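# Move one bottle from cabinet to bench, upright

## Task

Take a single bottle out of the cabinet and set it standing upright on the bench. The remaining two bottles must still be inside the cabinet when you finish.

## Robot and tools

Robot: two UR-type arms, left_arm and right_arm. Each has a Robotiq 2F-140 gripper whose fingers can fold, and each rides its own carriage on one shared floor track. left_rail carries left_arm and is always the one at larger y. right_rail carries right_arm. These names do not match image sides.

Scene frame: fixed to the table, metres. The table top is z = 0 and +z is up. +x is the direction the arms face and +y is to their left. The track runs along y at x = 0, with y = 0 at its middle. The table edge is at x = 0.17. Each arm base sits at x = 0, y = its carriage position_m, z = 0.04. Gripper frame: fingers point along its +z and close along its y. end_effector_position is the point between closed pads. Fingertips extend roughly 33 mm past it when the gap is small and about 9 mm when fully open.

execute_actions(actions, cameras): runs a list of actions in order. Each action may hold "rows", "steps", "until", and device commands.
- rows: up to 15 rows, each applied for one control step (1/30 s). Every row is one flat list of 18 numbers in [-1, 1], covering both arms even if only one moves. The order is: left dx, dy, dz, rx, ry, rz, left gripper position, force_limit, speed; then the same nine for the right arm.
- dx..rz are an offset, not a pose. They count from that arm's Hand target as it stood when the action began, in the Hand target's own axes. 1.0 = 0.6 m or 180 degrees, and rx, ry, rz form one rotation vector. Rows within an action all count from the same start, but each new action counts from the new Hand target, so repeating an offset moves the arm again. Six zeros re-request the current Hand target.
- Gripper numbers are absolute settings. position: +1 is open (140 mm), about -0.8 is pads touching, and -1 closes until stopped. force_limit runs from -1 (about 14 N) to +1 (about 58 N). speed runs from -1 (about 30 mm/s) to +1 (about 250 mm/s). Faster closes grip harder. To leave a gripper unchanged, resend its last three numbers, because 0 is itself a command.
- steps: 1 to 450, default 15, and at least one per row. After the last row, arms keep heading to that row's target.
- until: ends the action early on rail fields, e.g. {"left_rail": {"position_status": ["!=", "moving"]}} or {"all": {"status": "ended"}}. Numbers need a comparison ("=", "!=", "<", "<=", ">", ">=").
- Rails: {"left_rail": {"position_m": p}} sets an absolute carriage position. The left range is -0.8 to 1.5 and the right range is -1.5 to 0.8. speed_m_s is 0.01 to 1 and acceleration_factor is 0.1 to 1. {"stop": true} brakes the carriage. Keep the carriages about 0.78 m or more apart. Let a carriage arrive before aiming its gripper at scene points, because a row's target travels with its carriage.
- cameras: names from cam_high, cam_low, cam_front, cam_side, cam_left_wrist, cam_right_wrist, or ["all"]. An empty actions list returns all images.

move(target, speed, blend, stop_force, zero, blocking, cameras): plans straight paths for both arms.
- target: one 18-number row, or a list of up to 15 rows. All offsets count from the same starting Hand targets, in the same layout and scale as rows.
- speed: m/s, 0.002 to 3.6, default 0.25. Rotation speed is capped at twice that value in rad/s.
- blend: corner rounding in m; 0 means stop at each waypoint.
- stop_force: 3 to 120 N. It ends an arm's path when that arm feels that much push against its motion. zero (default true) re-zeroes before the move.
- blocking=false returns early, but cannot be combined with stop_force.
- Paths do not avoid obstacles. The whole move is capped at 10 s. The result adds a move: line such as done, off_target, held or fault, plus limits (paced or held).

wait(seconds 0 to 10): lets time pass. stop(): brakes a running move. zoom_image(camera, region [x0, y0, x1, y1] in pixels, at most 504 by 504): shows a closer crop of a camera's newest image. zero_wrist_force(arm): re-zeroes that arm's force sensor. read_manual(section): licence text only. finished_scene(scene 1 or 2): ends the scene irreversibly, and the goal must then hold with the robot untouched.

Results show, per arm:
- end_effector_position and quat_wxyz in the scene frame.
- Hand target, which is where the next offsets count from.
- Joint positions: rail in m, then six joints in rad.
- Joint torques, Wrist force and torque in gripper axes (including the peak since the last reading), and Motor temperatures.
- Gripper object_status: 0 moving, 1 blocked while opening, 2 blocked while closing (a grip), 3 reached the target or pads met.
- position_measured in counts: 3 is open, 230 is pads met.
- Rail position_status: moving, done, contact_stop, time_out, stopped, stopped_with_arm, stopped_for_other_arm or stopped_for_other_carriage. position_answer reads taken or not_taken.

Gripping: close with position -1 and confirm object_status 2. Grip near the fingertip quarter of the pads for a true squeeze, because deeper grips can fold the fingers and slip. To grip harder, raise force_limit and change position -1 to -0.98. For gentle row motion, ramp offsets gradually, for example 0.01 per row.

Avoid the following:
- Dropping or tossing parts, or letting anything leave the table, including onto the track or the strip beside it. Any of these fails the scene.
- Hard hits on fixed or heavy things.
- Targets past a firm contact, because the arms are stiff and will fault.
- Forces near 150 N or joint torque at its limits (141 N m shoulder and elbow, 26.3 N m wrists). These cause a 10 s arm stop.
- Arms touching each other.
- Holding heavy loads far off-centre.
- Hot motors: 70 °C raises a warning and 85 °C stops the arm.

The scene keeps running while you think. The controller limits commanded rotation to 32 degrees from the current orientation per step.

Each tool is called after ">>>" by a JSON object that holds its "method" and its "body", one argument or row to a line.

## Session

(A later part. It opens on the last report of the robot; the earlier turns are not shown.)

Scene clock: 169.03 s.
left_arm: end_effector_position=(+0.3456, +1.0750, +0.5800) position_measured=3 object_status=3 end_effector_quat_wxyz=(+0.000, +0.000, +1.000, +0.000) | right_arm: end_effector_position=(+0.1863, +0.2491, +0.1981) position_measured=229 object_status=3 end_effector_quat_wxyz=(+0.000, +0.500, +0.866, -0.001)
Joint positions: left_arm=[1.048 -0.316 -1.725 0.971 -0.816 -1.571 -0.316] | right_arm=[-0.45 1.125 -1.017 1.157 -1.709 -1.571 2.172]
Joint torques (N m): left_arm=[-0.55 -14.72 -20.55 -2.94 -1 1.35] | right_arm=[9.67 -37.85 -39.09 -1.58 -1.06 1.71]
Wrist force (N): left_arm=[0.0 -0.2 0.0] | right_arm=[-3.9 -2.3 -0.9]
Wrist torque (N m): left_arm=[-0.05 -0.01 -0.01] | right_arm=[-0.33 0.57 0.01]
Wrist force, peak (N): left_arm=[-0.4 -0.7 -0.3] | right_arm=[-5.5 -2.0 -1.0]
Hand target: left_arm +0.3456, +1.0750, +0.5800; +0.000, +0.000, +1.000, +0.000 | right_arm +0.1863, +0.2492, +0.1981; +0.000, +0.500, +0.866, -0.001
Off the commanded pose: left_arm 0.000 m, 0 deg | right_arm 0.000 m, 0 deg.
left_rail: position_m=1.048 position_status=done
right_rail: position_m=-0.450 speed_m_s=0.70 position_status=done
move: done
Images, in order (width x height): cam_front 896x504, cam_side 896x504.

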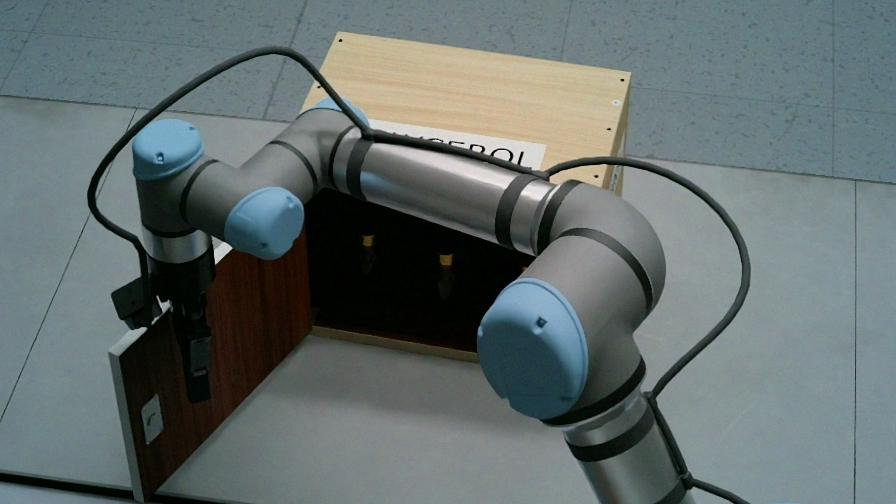

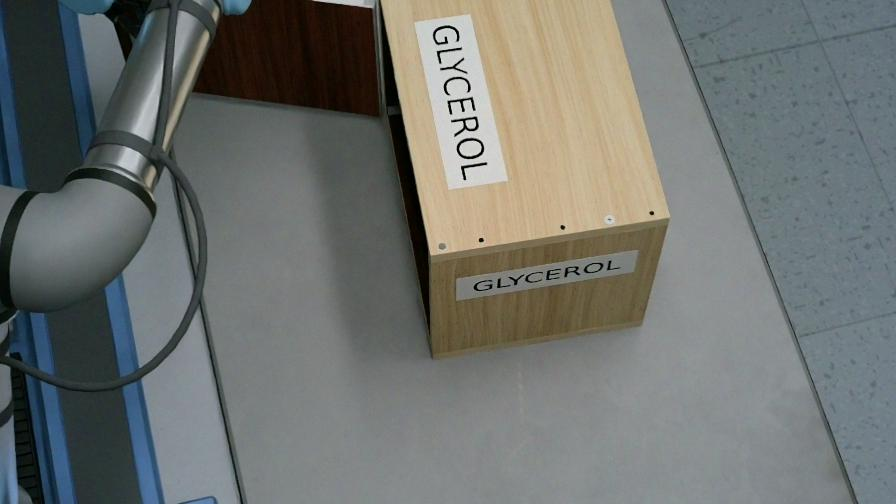

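>>> {"method": "move", "body": {
  "target": [
    [0,0,0,0,0,0,1,1,1,-0.05,0,-0.4,0,0,0,-0.8,-1,0],
    [0,0,0,0,0,0,1,1,1,-0.545,-0.288,-0.417,0,0,0.667,-0.8,-1,0]
  ],
  "blend": [0.03,0],
  "speed": 0.4,
  "cameras": ["cam_front"]
}}

Scene clock: 201.97 s.
left_arm: end_effector_position=(+0.3456, +1.0750, +0.5800) position_measured=3 object_status=3 end_effector_quat_wxyz=(+0.000, +0.000, +1.000, +0.000) | right_arm: end_effector_position=(+0.2003, -0.1201, +0.4487) position_measured=229 object_status=3 end_effector_quat_wxyz=(+0.001, +1.000, -0.001, +0.000)
Joint positions: left_arm=[1.048 -0.316 -1.725 0.971 -0.816 -1.571 -0.316] | right_arm=[-0.45 0.673 -1.812 1.434 -1.191 -1.571 3.816]
Joint torques (N m): left_arm=[-0.32 -15.24 -19.3 -2.9 -1.17 1.28] | right_arm=[-9.09 -28.96 -13.45 -1.05 -1.3 1.41]
Wrist force (N): left_arm=[-0.2 0.1 -0.1] | right_arm=[-1.0 -1.0 -0.3]
Wrist torque (N m): left_arm=[0.03 0.03 0.00] | right_arm=[-0.21 0.26 -0.10]
Wrist force, peak (N): left_arm=[0.2 -0.6 -0.4] | right_arm=[-4.4 -2.5 -0.5]
Hand target: left_arm +0.3456, +1.0750, +0.5800; +0.000, +0.000, +1.000, +0.000 | right_arm +0.2003, -0.1201, +0.4487; +0.001, +1.000, -0.001, +0.000
Off the commanded pose: left_arm 0.000 m, 0 deg | right_arm 0.000 m, 0 deg.
left_rail: position_m=1.048 position_status=done
right_rail: position_m=-0.450 speed_m_s=0.70 position_status=done
move: done
Images, in order (width x height): cam_front 896x504.

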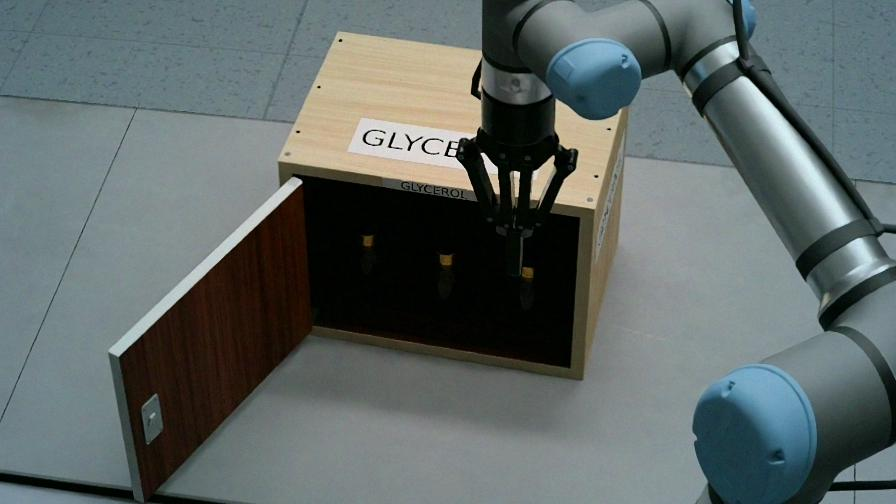

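>>> {"method": "move", "body": {
  "target": [
    [0,0,0,0,0,0,1,1,1,0.233,-0.067,0.1,0,0.5,0,-0.8,-1,0],
    [0,0,0,0,0,0,1,1,1,0.233,-0.067,0.381,0,0.5,0,-0.8,-1,0]
  ],
  "blend": [0.04,0],
  "speed": 0.4,
  "cameras": ["cam_front","cam_right_wrist","cam_side"]
}}

Scene clock: 212.77 s.
left_arm: end_effector_position=(+0.3456, +1.0750, +0.5800) position_measured=3 object_status=3 end_effector_quat_wxyz=(+0.000, +0.000, +1.000, +0.000) | right_arm: end_effector_position=(+0.3376, -0.0840, +0.2320) position_measured=229 object_status=3 end_effector_quat_wxyz=(+0.016, +0.746, -0.013, +0.666)
Joint positions: left_arm=[1.048 -0.316 -1.725 0.971 -0.816 -1.571 -0.316] | right_arm=[-0.45 1.136 -0.973 2.317 -4.198 -2.733 3.4]
Joint torques (N m): left_arm=[-0.12 -14.83 -21.04 -2.86 -1.27 1.31] | right_arm=[8.77 -49.02 4.65 0.01 -1.89 1.72]
Wrist force (N): left_arm=[-0.1 -0.3 0.3] | right_arm=[-2.3 -0.3 -1.6]
Wrist torque (N m): left_arm=[-0.08 0.02 0.00] | right_arm=[0.04 0.48 -0.21]
Wrist force, peak (N): left_arm=[-0.2 -0.6 -0.2] | right_arm=[-12.8 -0.4 -1.5]
Hand target: left_arm +0.3456, +1.0750, +0.5800; +0.000, +0.000, +1.000, +0.000 | right_arm +0.3376, -0.0840, +0.2320; +0.016, +0.746, -0.013, +0.666 (not the last commanded pose)
Off the commanded pose: left_arm 0.000 m, 0 deg | right_arm 0.013 m, 7 deg.
left_rail: position_m=1.048 position_status=done
right_rail: position_m=-0.450 speed_m_s=0.70 position_status=done
led back after a hold (right arm): the arm was led back toward your command in small steps, so it may still be short of it.
move: held (right_arm; a check stopped the path); limits=held
pose unreachable (right arm): on one or more control steps of this call, first in action 0 (counted from 0), this arm could not follow its commanded pose, so it was not sent that pose on those steps. It may still have moved: this result reports where it is.
cause: moving toward the commanded pose would bring two parts of the arm too close to each other (its gripper and another part of the arm, with joints 5 (wrist 1) to 7 (wrist 3) between them, 15 mm apart when it was first held).
camera_calibration:
cam_right_wrist: T_world_to_cam=[[-0.0546826, -0.997492, -0.0449292, -0.0467493], [-0.4306, 0.0641551, -0.90026, 0.361206], [0.900885, -0.029882, -0.433029, -0.0666181], [0, 0, 0, 1]] pos_world=[0.212995, -0.071796, 0.294232]
Images, in order (width x height): cam_front 896x504, cam_side 896x504, cam_right_wrist 896x504.

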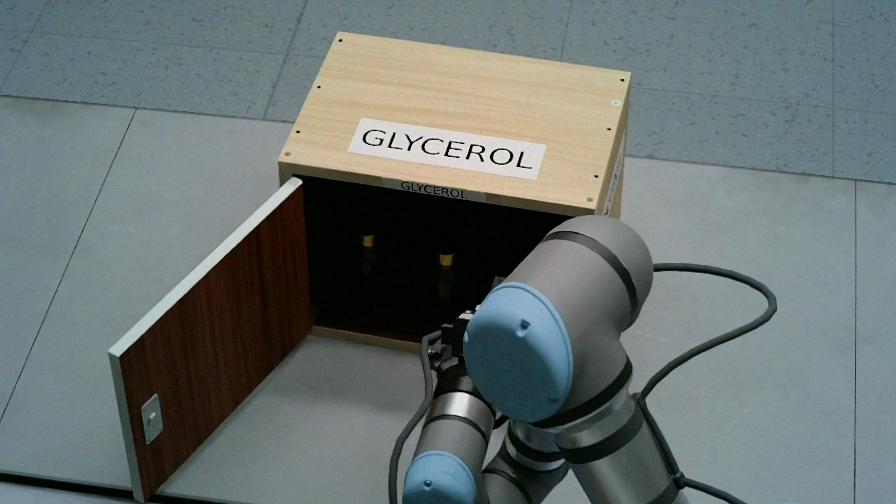

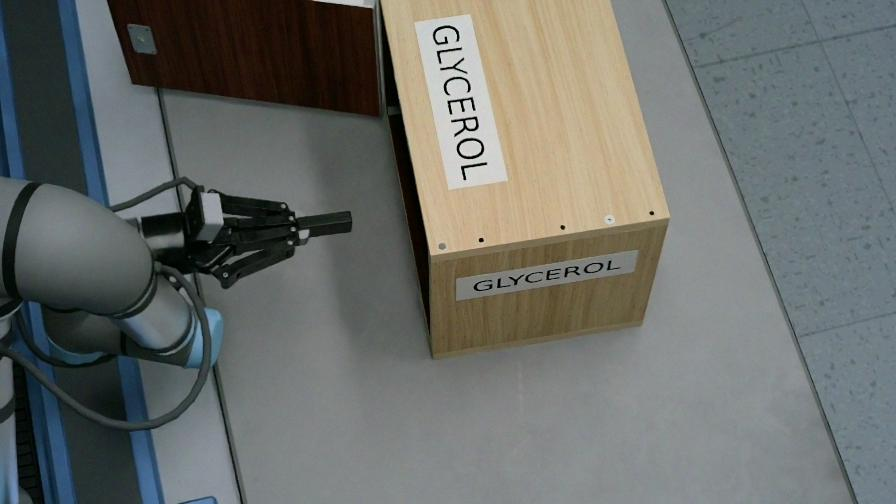

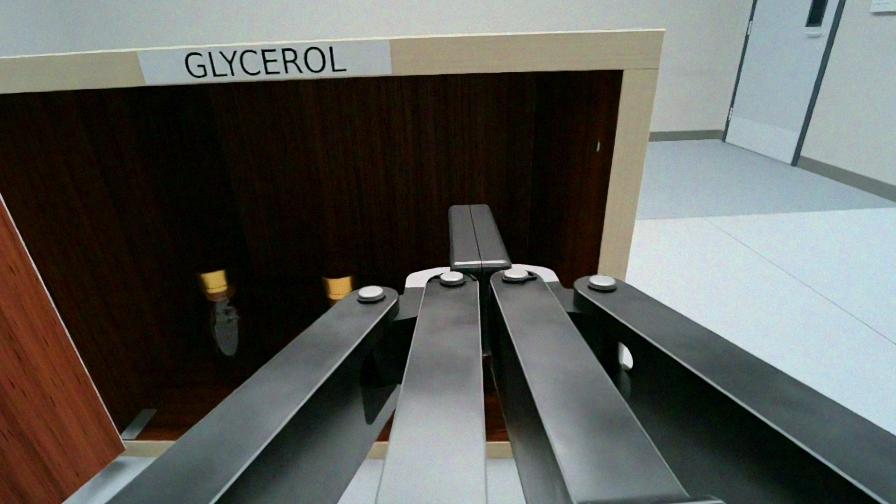

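>>> {"method": "zoom_image", "body": {
  "camera": "cam_right_wrist",
  "region": [120, 240, 400, 460]
}}

Scaled by 1.800.

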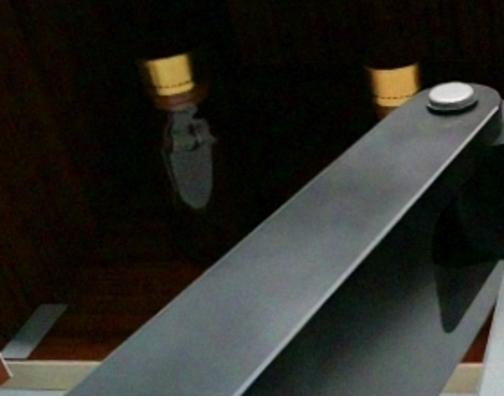

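>>> {"method": "execute_actions", "body": {
  "actions": [
    {"right_rail":{"position_m":-0.3,"speed_m_s":0.3},"steps":150,"until":{"right_rail":{"position_status":["!=","moving"]}}}
  ]
}}

>>> {"method": "move", "body": {
  "target": [0,0,0,0,0,0,1,1,1,-0.224,0.108,0.135,0.013,0.036,0.001,0.2,-1,0],
  "cameras": ["cam_front","cam_right_wrist","cam_side"]
}}

Scene clock: 264.23 s.
left_arm: end_effector_position=(+0.3456, +1.0750, +0.5800) position_measured=3 object_status=3 end_effector_quat_wxyz=(+0.000, +0.000, +1.000, +0.000) | right_arm: end_effector_position=(+0.3376, +0.0660, +0.2320) position_measured=229 object_status=3 end_effector_quat_wxyz=(+0.016, +0.746, -0.013, +0.666)
Joint positions: left_arm=[1.048 -0.316 -1.725 0.971 -0.816 -1.571 -0.316] | right_arm=[-0.3 1.136 -0.973 2.318 -4.198 -2.733 3.4]
Joint torques (N m): left_arm=[0.16 -15.57 -20.14 -3.1 -1.32 1.49] | right_arm=[5.58 -40.53 -11.6 -1.03 0.79 1.59]
Wrist force (N): left_arm=[0.0 -0.2 0.2] | right_arm=[-2.2 -0.4 -1.8]
Wrist torque (N m): left_arm=[-0.05 0.00 0.00] | right_arm=[0.02 0.46 -0.22]
Wrist force, peak (N): left_arm=[0.0 -0.7 -0.2] | right_arm=[-2.4 -2.3 -1.7]
Hand target: left_arm +0.3456, +1.0750, +0.5800; +0.000, +0.000, +1.000, +0.000 | right_arm +0.3376, +0.0660, +0.2320; +0.016, +0.746, -0.013, +0.666 (not the last commanded pose)
Tool commands: left_gripper/position=+1.0 left_gripper/force_limit=+1.0 left_gripper/speed=+1.0 right_gripper/position=-0.8 right_gripper/force_limit=-1.0 right_gripper/speed=+0.0
Off the commanded pose: left_arm 0.000 m, 0 deg | right_arm 0.013 m, 7 deg.
left_rail: position_m=1.048 position_status=done
right_rail: position_m=-0.300 speed_m_s=0.30 position_status=done

Scene clock: 265.23 s.
left_arm: end_effector_position=(+0.3456, +1.0750, +0.5800) position_measured=3 object_status=3 end_effector_quat_wxyz=(+0.000, +0.000, +1.000, +0.000) | right_arm: end_effector_position=(+0.3512, +0.0498, +0.1999) position_measured=104 object_status=3 end_effector_quat_wxyz=(+0.017, +0.744, -0.012, +0.668)
Joint positions: left_arm=[1.048 -0.316 -1.725 0.971 -0.816 -1.571 -0.316] | right_arm=[-0.3 1.081 -0.867 2.334 -4.365 -2.682 3.35]
Joint torques (N m): left_arm=[-0.86 -14.98 -19.54 -3.08 -1.45 1.37] | right_arm=[8.05 -50.89 -5.04 -0.01 -1.9 1.67]
Wrist force (N): left_arm=[0.2 0.1 -0.2] | right_arm=[-2.2 -0.6 -1.4]
Wrist torque (N m): left_arm=[0.04 -0.05 0.00] | right_arm=[-0.02 0.51 -0.21]
Wrist force, peak (N): left_arm=[-0.2 -0.4 -0.2] | right_arm=[-11.6 1.7 0.6]
Hand target: left_arm +0.3456, +1.0750, +0.5800; +0.000, +0.000, +1.000, +0.000 | right_arm +0.3511, +0.0498, +0.1999; +0.017, +0.744, -0.012, +0.668 (not the last commanded pose)
Off the commanded pose: left_arm 0.000 m, 0 deg | right_arm 0.131 m, 7 deg.
left_rail: position_m=1.048 position_status=done
right_rail: position_m=-0.300 speed_m_s=0.30 position_status=done
move: held (right_arm; a check stopped the path); limits=held
pose unreachable (right arm): on one or more control steps of this call, first in action 0 (counted from 0), this arm could not follow its commanded pose, so it was not sent that pose on those steps. It may still have moved: this result reports where it is.
cause: moving toward the commanded pose would bring two parts of the arm too close to each other (its gripper and another part of the arm, with joints 5 (wrist 1) to 7 (wrist 3) between them, 9 mm apart when it was first held).
camera_calibration:
cam_right_wrist: T_world_to_cam=[[-0.0546931, -0.997623, -0.0419082, 0.0854671], [-0.42526, 0.0612473, -0.902997, 0.328477], [0.903417, -0.0315658, -0.427599, -0.0906156], [0, 0, 0, 1]] pos_world=[0.226226, 0.0622854, 0.261448]
Images, in order (width x height): cam_front 896x504, cam_side 896x504, cam_right_wrist 896x504.

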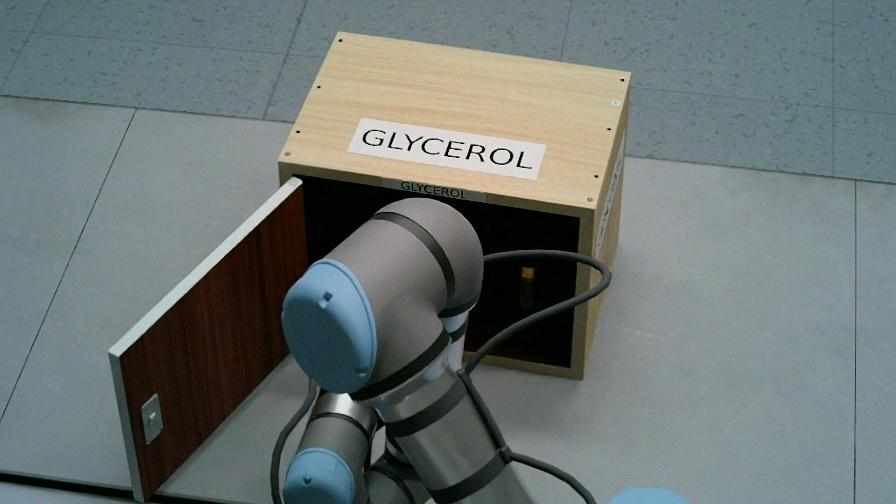

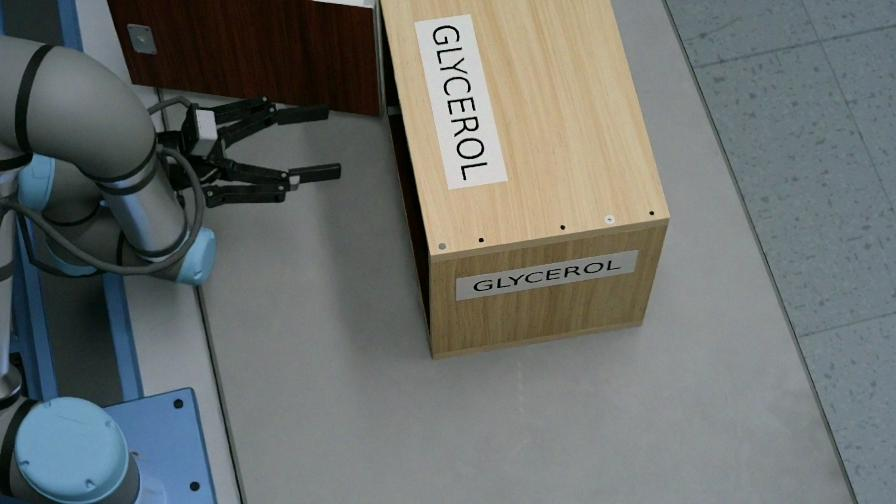

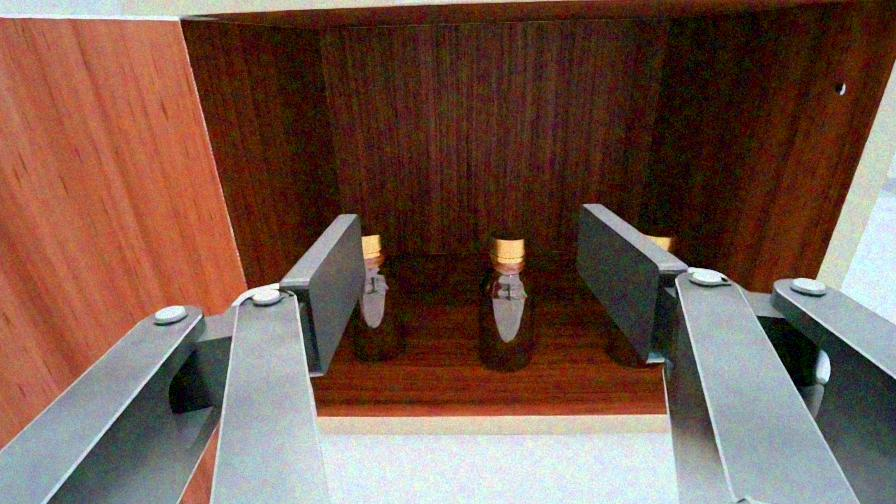

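>>> {"method": "move", "body": {
  "target": [0,0,0,0,0,0,1,1,1,0.038,0.073,0.047,0.013,-0.216,-0.003,0.2,-1,0],
  "cameras": ["cam_front","cam_right_wrist","cam_side"]
}}

Scene clock: 311.77 s.
left_arm: end_effector_position=(+0.3456, +1.0750, +0.5800) position_measured=3 object_status=3 end_effector_quat_wxyz=(+0.000, +0.000, +1.000, +0.000) | right_arm: end_effector_position=(+0.3798, +0.0049, +0.2200) position_measured=104 object_status=3 end_effector_quat_wxyz=(+0.001, +0.924, +0.000, +0.382)
Joint positions: left_arm=[1.048 -0.316 -1.725 0.971 -0.816 -1.571 -0.316] | right_arm=[-0.3 0.691 -1.735 2.401 -2.892 -2.039 3.671]
Joint torques (N m): left_arm=[0.11 -15.69 -20.15 -3.05 -1.36 1.25] | right_arm=[-9.49 -29.74 -35.12 -1.62 0.84 -1.16]
Wrist force (N): left_arm=[-0.1 -0.1 -0.1] | right_arm=[-1.4 -0.1 -0.7]
Wrist torque (N m): left_arm=[-0.01 0.00 0.01] | right_arm=[-0.01 0.35 -0.01]
Wrist force, peak (N): left_arm=[-0.3 -0.6 0.0] | right_arm=[-3.0 -0.9 -1.7]
Hand target: left_arm +0.3456, +1.0750, +0.5800; +0.000, +0.000, +1.000, +0.000 | right_arm +0.3798, +0.0049, +0.2200; +0.001, +0.924, +0.000, +0.382
Off the commanded pose: left_arm 0.000 m, 0 deg | right_arm 0.000 m, 0 deg.
left_rail: position_m=1.048 position_status=done
right_rail: position_m=-0.300 speed_m_s=0.30 position_status=done
move: done
camera_calibration:
cam_right_wrist: T_world_to_cam=[[-0.0441312, -0.99857, -0.0301687, 0.0364339], [-0.899349, 0.0528589, -0.434025, 0.438443], [0.434999, 0.00797808, -0.900396, 0.172368], [0, 0, 0, 1]] pos_world=[0.320941, 0.0118311, 0.346594]
Images, in order (width x height): cam_front 896x504, cam_side 896x504, cam_right_wrist 896x504.

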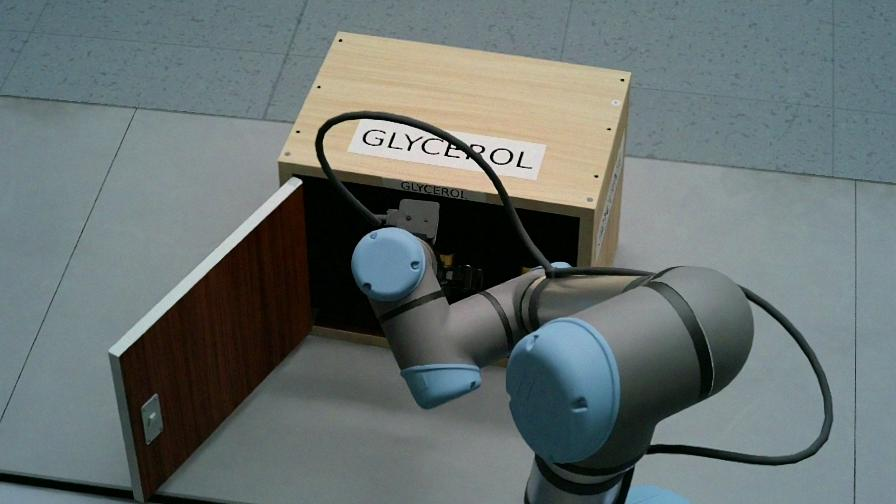

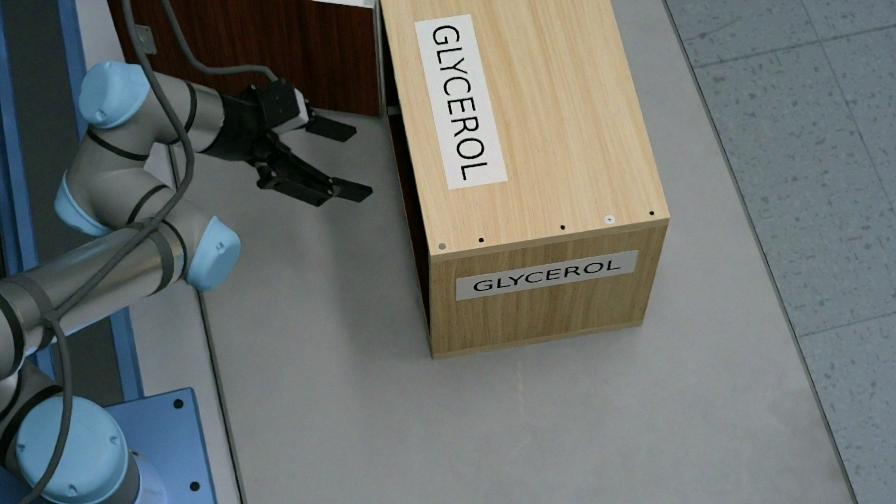

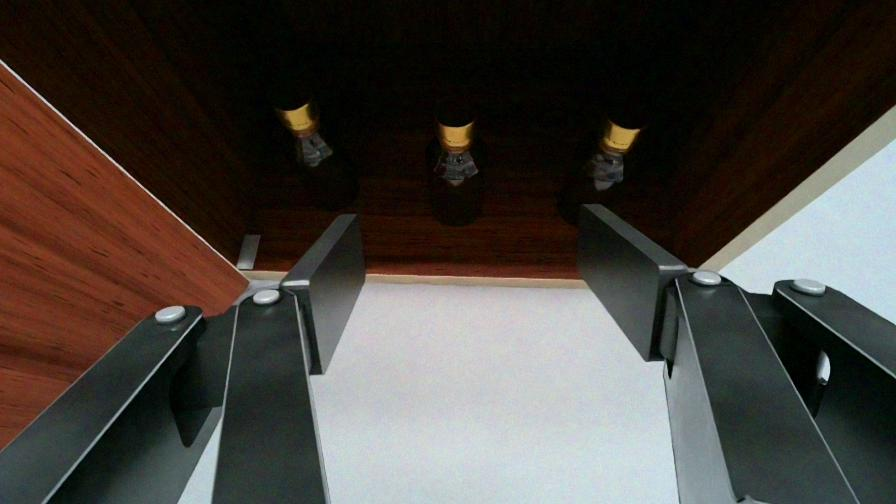

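>>> {"method": "move", "body": {
  "target": [
    [0,0,0,0,0,0,1,1,1,-0.0295,0.001,0.098,0,0,0,0.2,-1,0],
    [0,0,0,0,0,0,1,1,1,-0.0295,0.001,0.24,0,0,0,0.2,-1,0]
  ],
  "blend": [0.01,0],
  "speed": 0.12,
  "cameras": ["cam_right_wrist"]
}}

Scene clock: 324.37 s.
left_arm: end_effector_position=(+0.3456, +1.0750, +0.5800) position_measured=3 object_status=3 end_effector_quat_wxyz=(+0.000, +0.000, +1.000, +0.000) | right_arm: end_effector_position=(+0.4690, +0.0041, +0.1057) position_measured=104 object_status=3 end_effector_quat_wxyz=(+0.001, +0.924, +0.000, +0.382)
Joint positions: left_arm=[1.048 -0.316 -1.725 0.971 -0.816 -1.571 -0.316] | right_arm=[-0.3 0.539 -1.291 2.393 -3.381 -1.943 3.542]
Joint torques (N m): left_arm=[0.67 -15.9 -20.31 -3.19 -1.42 1.39] | right_arm=[-9.62 -13.14 -27.12 -5.52 1.14 -1.14]
Wrist force (N): left_arm=[0.1 -0.1 0.1] | right_arm=[-1.5 0.0 -1.4]
Wrist torque (N m): left_arm=[-0.02 -0.03 0.00] | right_arm=[0.00 0.37 0.00]
Wrist force, peak (N): left_arm=[0.2 -0.7 -0.3] | right_arm=[-0.9 -0.1 -2.4]
Hand target: left_arm +0.3456, +1.0750, +0.5800; +0.000, +0.000, +1.000, +0.000 | right_arm +0.4691, +0.0041, +0.1056; +0.001, +0.924, +0.000, +0.382
Off the commanded pose: left_arm 0.000 m, 0 deg | right_arm 0.000 m, 0 deg.
left_rail: position_m=1.048 position_status=done
right_rail: position_m=-0.300 speed_m_s=0.30 position_status=done
move: done
camera_calibration:
cam_right_wrist: T_world_to_cam=[[-0.0441354, -0.99857, -0.0301657, 0.0361243], [-0.899388, 0.0528607, -0.433944, 0.469095], [0.434918, 0.00797837, -0.900435, 0.0306998], [0, 0, 0, 1]] pos_world=[0.410141, 0.0110311, 0.232294]
Images, in order (width x height): cam_right_wrist 896x504.

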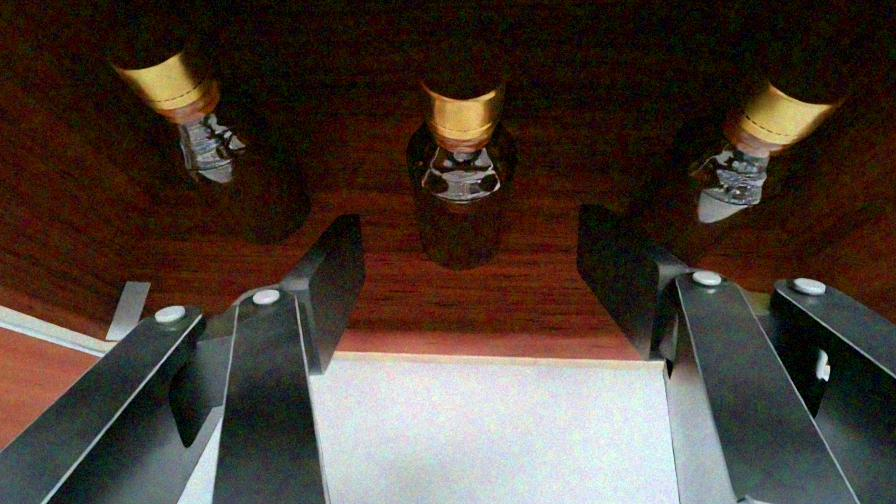

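>>> {"method": "move", "body": {
  "target": [0,0,0,0,0,0,1,1,1,0.001,-0.004,0.095,0,0,0,0.2,-1,0],
  "speed": 0.06,
  "stop_force": 8,
  "cameras": ["cam_right_wrist"]
}}

Scene clock: 333.50 s.
left_arm: end_effector_position=(+0.3456, +1.0750, +0.5800) position_measured=3 object_status=3 end_effector_quat_wxyz=(+0.000, +0.000, +1.000, +0.000) | right_arm: end_effector_position=(+0.5098, +0.0065, +0.0657) position_measured=104 object_status=3 end_effector_quat_wxyz=(+0.001, +0.924, +0.000, +0.382)
Joint positions: left_arm=[1.048 -0.316 -1.725 0.971 -0.816 -1.571 -0.316] | right_arm=[-0.3 0.492 -1.124 2.324 -3.493 -1.912 3.504]
Joint torques (N m): left_arm=[0.46 -15.71 -20.87 -3.19 -1.51 1.28] | right_arm=[-9.56 -19.79 -25.5 -5.61 1.04 -1.35]
Wrist force (N): left_arm=[-0.1 0.0 -0.3] | right_arm=[-1.5 0.0 -1.2]
Wrist torque (N m): left_arm=[-0.01 0.02 0.00] | right_arm=[0.05 0.34 0.01]
Wrist force, peak (N): left_arm=[0.5 -0.2 -0.4] | right_arm=[-1.7 -0.2 -1.9]
Hand target: left_arm +0.3456, +1.0750, +0.5800; +0.000, +0.000, +1.000, +0.000 | right_arm +0.5098, +0.0065, +0.0657; +0.001, +0.924, +0.000, +0.382
Off the commanded pose: left_arm 0.000 m, 0 deg | right_arm 0.000 m, 0 deg.
left_rail: position_m=1.048 position_status=done
right_rail: position_m=-0.300 speed_m_s=0.30 position_status=done
move: done
camera_calibration:
cam_right_wrist: T_world_to_cam=[[-0.0441354, -0.99857, -0.0301657, 0.0391106], [-0.899388, 0.0528607, -0.433944, 0.488216], [0.434918, 0.00797837, -0.900435, -0.0230378], [0, 0, 0, 1]] pos_world=[0.450841, 0.0134311, 0.192294]
Images, in order (width x height): cam_right_wrist 896x504.

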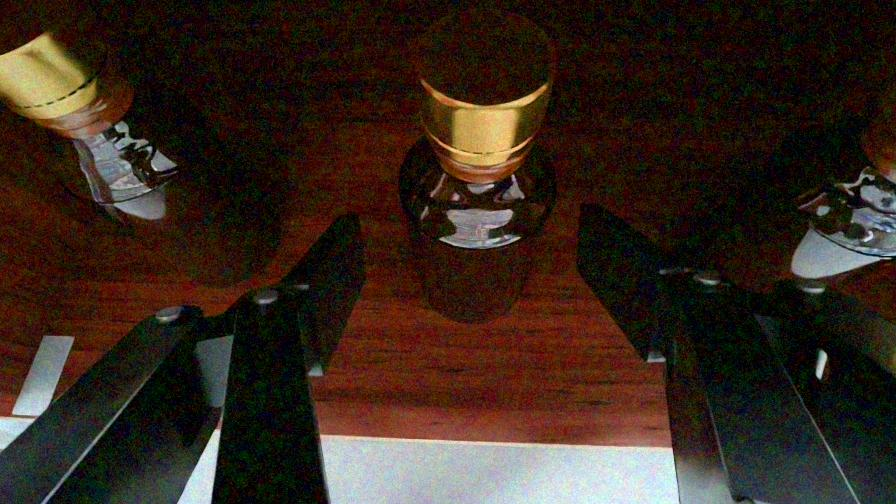

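>>> {"method": "execute_actions", "body": {
  "actions": [
    {"rows":[[0,0,0,0,0,0,1,1,1,0,0,0,0,0,0,-1,-0.2,-1]],"steps":100}
  ],
  "cameras": ["cam_right_wrist"]
}}

Scene clock: 340.80 s.
left_arm: end_effector_position=(+0.3456, +1.0750, +0.5800) position_measured=3 object_status=3 end_effector_quat_wxyz=(+0.000, +0.000, +1.000, +0.000) | right_arm: end_effector_position=(+0.5098, +0.0065, +0.0657) position_measured=162 object_status=2 end_effector_quat_wxyz=(+0.001, +0.924, +0.000, +0.382)
Joint positions: left_arm=[1.048 -0.316 -1.725 0.971 -0.816 -1.571 -0.316] | right_arm=[-0.3 0.492 -1.124 2.324 -3.493 -1.912 3.504]
Joint torques (N m): left_arm=[0.17 -16.04 -20.25 -3.21 -1.79 1.22] | right_arm=[4.05 -21.64 -21.75 -1.06 0.93 -1.11]
Wrist force (N): left_arm=[-0.1 -0.1 -0.1] | right_arm=[-0.9 2.4 -8.3]
Wrist torque (N m): left_arm=[-0.01 0.01 -0.01] | right_arm=[0.04 0.28 0.03]
Wrist force, peak (N): left_arm=[-0.3 -0.5 -0.4] | right_arm=[-0.9 2.7 -8.4]
Hand target: left_arm +0.3456, +1.0750, +0.5800; +0.000, +0.000, +1.000, +0.000 | right_arm +0.5098, +0.0065, +0.0657; +0.001, +0.924, +0.000, +0.382
Off the commanded pose: left_arm 0.000 m, 0 deg | right_arm 0.000 m, 0 deg.
left_rail: position_m=1.048 position_status=done
right_rail: position_m=-0.300 speed_m_s=0.30 position_status=done
camera_calibration:
cam_right_wrist: T_world_to_cam=[[-0.0441354, -0.99857, -0.0301657, 0.0391106], [-0.899388, 0.0528607, -0.433944, 0.488216], [0.434918, 0.00797837, -0.900435, -0.0230378], [0, 0, 0, 1]] pos_world=[0.450841, 0.0134311, 0.192294]
Images, in order (width x height): cam_right_wrist 896x504.

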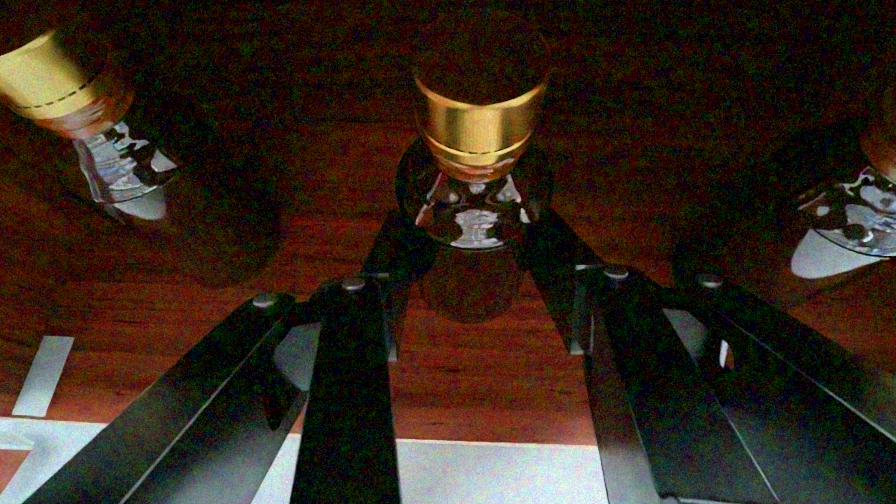

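>>> {"method": "move", "body": {
  "target": [
    [0,0,0,0,0,0,1,1,1,0.0354,0,-0.0354,0,0,0,-1,-0.2,-1],
    [0,0,0,0,0,0,1,1,1,-0.153,0,-0.224,0,0,0,-1,-0.2,-1],
    [0,0,0,0,0,0,1,1,1,-0.195,0,-0.182,0,0,0,-1,-0.2,-1]
  ],
  "blend": [0.005,0.02,0],
  "speed": [0.05,0.12,0.1],
  "cameras": ["cam_right_wrist","cam_low","cam_side","cam_front"]
}}

Scene clock: 353.20 s.
left_arm: end_effector_position=(+0.3456, +1.0750, +0.5800) position_measured=3 object_status=3 end_effector_quat_wxyz=(+0.000, +0.000, +1.000, +0.000) | right_arm: end_effector_position=(+0.3498, +0.0065, +0.0603) position_measured=162 object_status=2 end_effector_quat_wxyz=(+0.001, +0.924, +0.000, +0.382)
Joint positions: left_arm=[1.048 -0.316 -1.725 0.971 -0.816 -1.571 -0.316] | right_arm=[-0.3 0.759 -1.241 2.588 -3.545 -2.079 3.732]
Joint torques (N m): left_arm=[1.37 -15.98 -20.18 -3.43 -1.68 1.27] | right_arm=[7.78 -12.08 2.43 -6.23 -2.84 -1.44]
Wrist force (N): left_arm=[-0.2 0.1 -0.3] | right_arm=[-3.6 0.0 0.7]
Wrist torque (N m): left_arm=[0.02 0.03 0.00] | right_arm=[0.03 0.38 -0.06]
Wrist force, peak (N): left_arm=[-0.3 0.5 -0.4] | right_arm=[-0.5 2.6 -8.4]
Hand target: left_arm +0.3456, +1.0750, +0.5800; +0.000, +0.000, +1.000, +0.000 | right_arm +0.3498, +0.0065, +0.0603; +0.001, +0.924, +0.000, +0.382
Off the commanded pose: left_arm 0.000 m, 0 deg | right_arm 0.000 m, 0 deg.
left_rail: position_m=1.048 position_status=done
right_rail: position_m=-0.300 speed_m_s=0.30 position_status=done
move: done; blend cut to 0.0178 m at target 2
camera_calibration:
cam_right_wrist: T_world_to_cam=[[-0.0441354, -0.99857, -0.0301657, 0.0318935], [-0.899388, 0.0528607, -0.433944, 0.342104], [0.434918, 0.00797837, -0.900435, 0.0417332], [0, 0, 0, 1]] pos_world=[0.290941, 0.0134311, 0.186994]
Images, in order (width x height): cam_low 896x504, cam_front 896x504, cam_side 896x504, cam_right_wrist 896x504.

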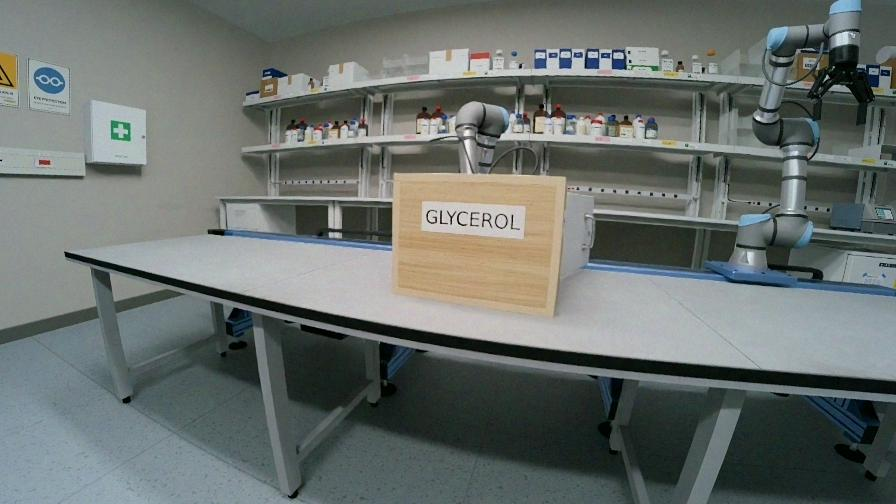

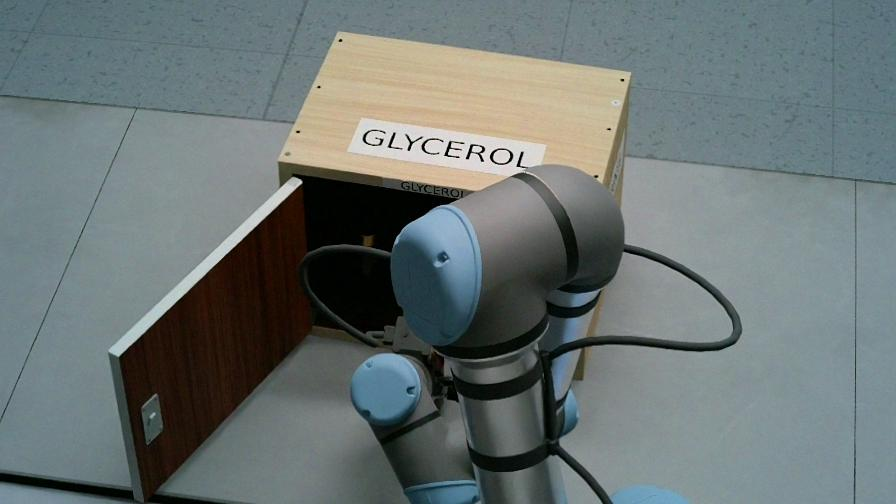

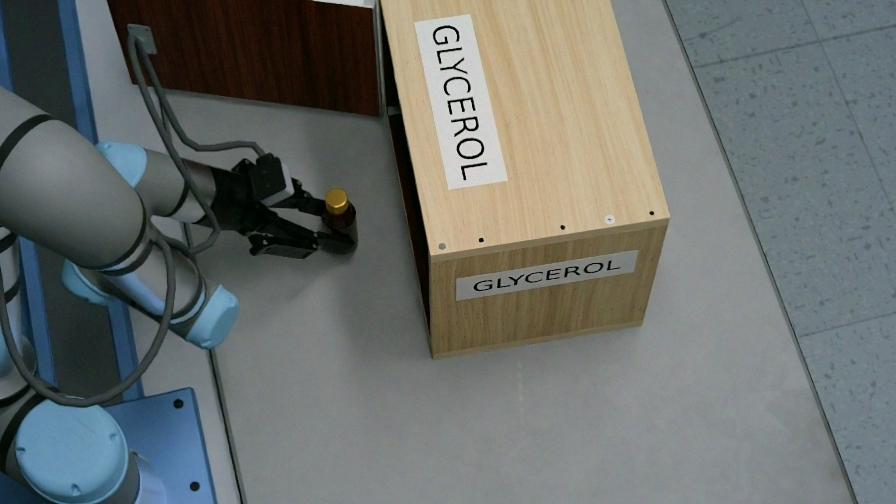

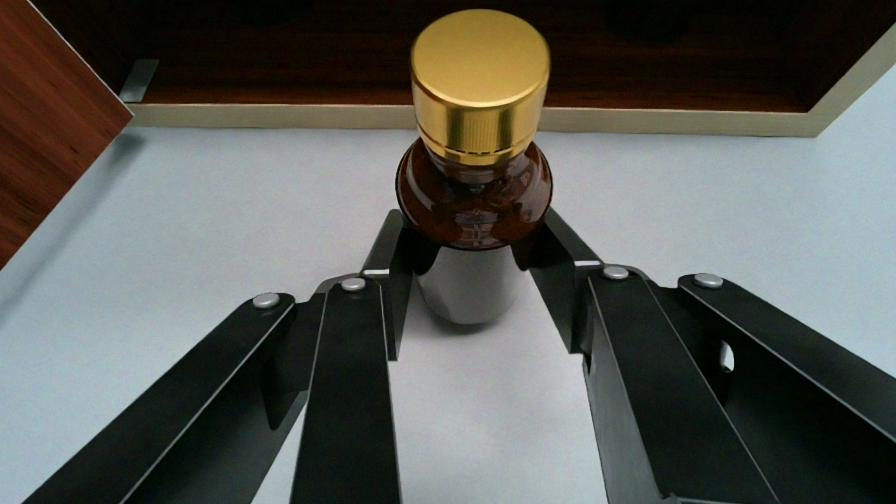

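>>> {"method": "move", "body": {
  "target": [0,0,0,0,0,0,1,1,1,-0.0283,0,0.0283,0,0,0,-1,-0.2,-1],
  "speed": 0.015,
  "stop_force": 4,
  "cameras": ["cam_right_wrist","cam_side"]
}}

Scene clock: 360.93 s.
left_arm: end_effector_position=(+0.3456, +1.0750, +0.5800) position_measured=3 object_status=3 end_effector_quat_wxyz=(+0.000, +0.000, +1.000, +0.000) | right_arm: end_effector_position=(+0.3498, +0.0065, +0.0473) position_measured=162 object_status=2 end_effector_quat_wxyz=(+0.001, +0.924, +0.000, +0.382)
Joint positions: left_arm=[1.048 -0.316 -1.725 0.971 -0.816 -1.571 -0.316] | right_arm=[-0.3 0.759 -1.183 2.59 -3.604 -2.079 3.732]
Joint torques (N m): left_arm=[1.02 -15.72 -20.19 -3.34 -1.86 1.45] | right_arm=[3.75 -41.89 -9.35 -3.04 0.04 0.47]
Wrist force (N): left_arm=[0.1 -0.4 0.1] | right_arm=[-2.7 0.4 0.5]
Wrist torque (N m): left_arm=[-0.08 -0.02 0.00] | right_arm=[0.10 0.37 -0.05]
Wrist force, peak (N): left_arm=[0.0 -0.5 -0.5] | right_arm=[7.7 0.6 -11.2]
Hand target: left_arm +0.3456, +1.0750, +0.5800; +0.000, +0.000, +1.000, +0.000 | right_arm +0.3498, +0.0065, +0.0473; +0.001, +0.924, +0.000, +0.382 (not the last commanded pose)
Off the commanded pose: left_arm 0.000 m, 0 deg | right_arm 0.011 m, 0 deg.
left_rail: position_m=1.048 position_status=done
right_rail: position_m=-0.300 speed_m_s=0.30 position_status=done
move: contact (right_arm)
camera_calibration:
cam_right_wrist: T_world_to_cam=[[-0.044185, -0.998571, -0.0300656, 0.0314948], [-0.899483, 0.05286, -0.433747, 0.336411], [0.434717, 0.00787835, -0.900533, 0.0300153], [0, 0, 0, 1]] pos_world=[0.29094, 0.0134306, 0.173894]
Images, in order (width x height): cam_side 896x504, cam_right_wrist 896x504.

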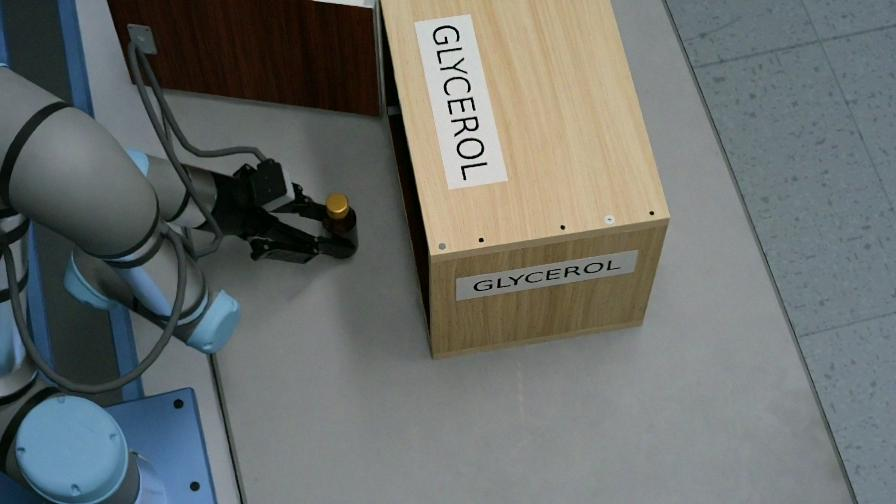

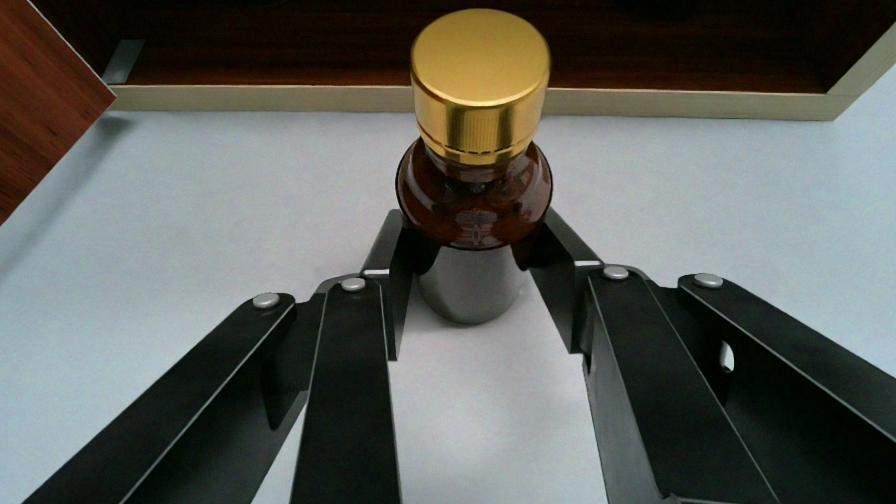

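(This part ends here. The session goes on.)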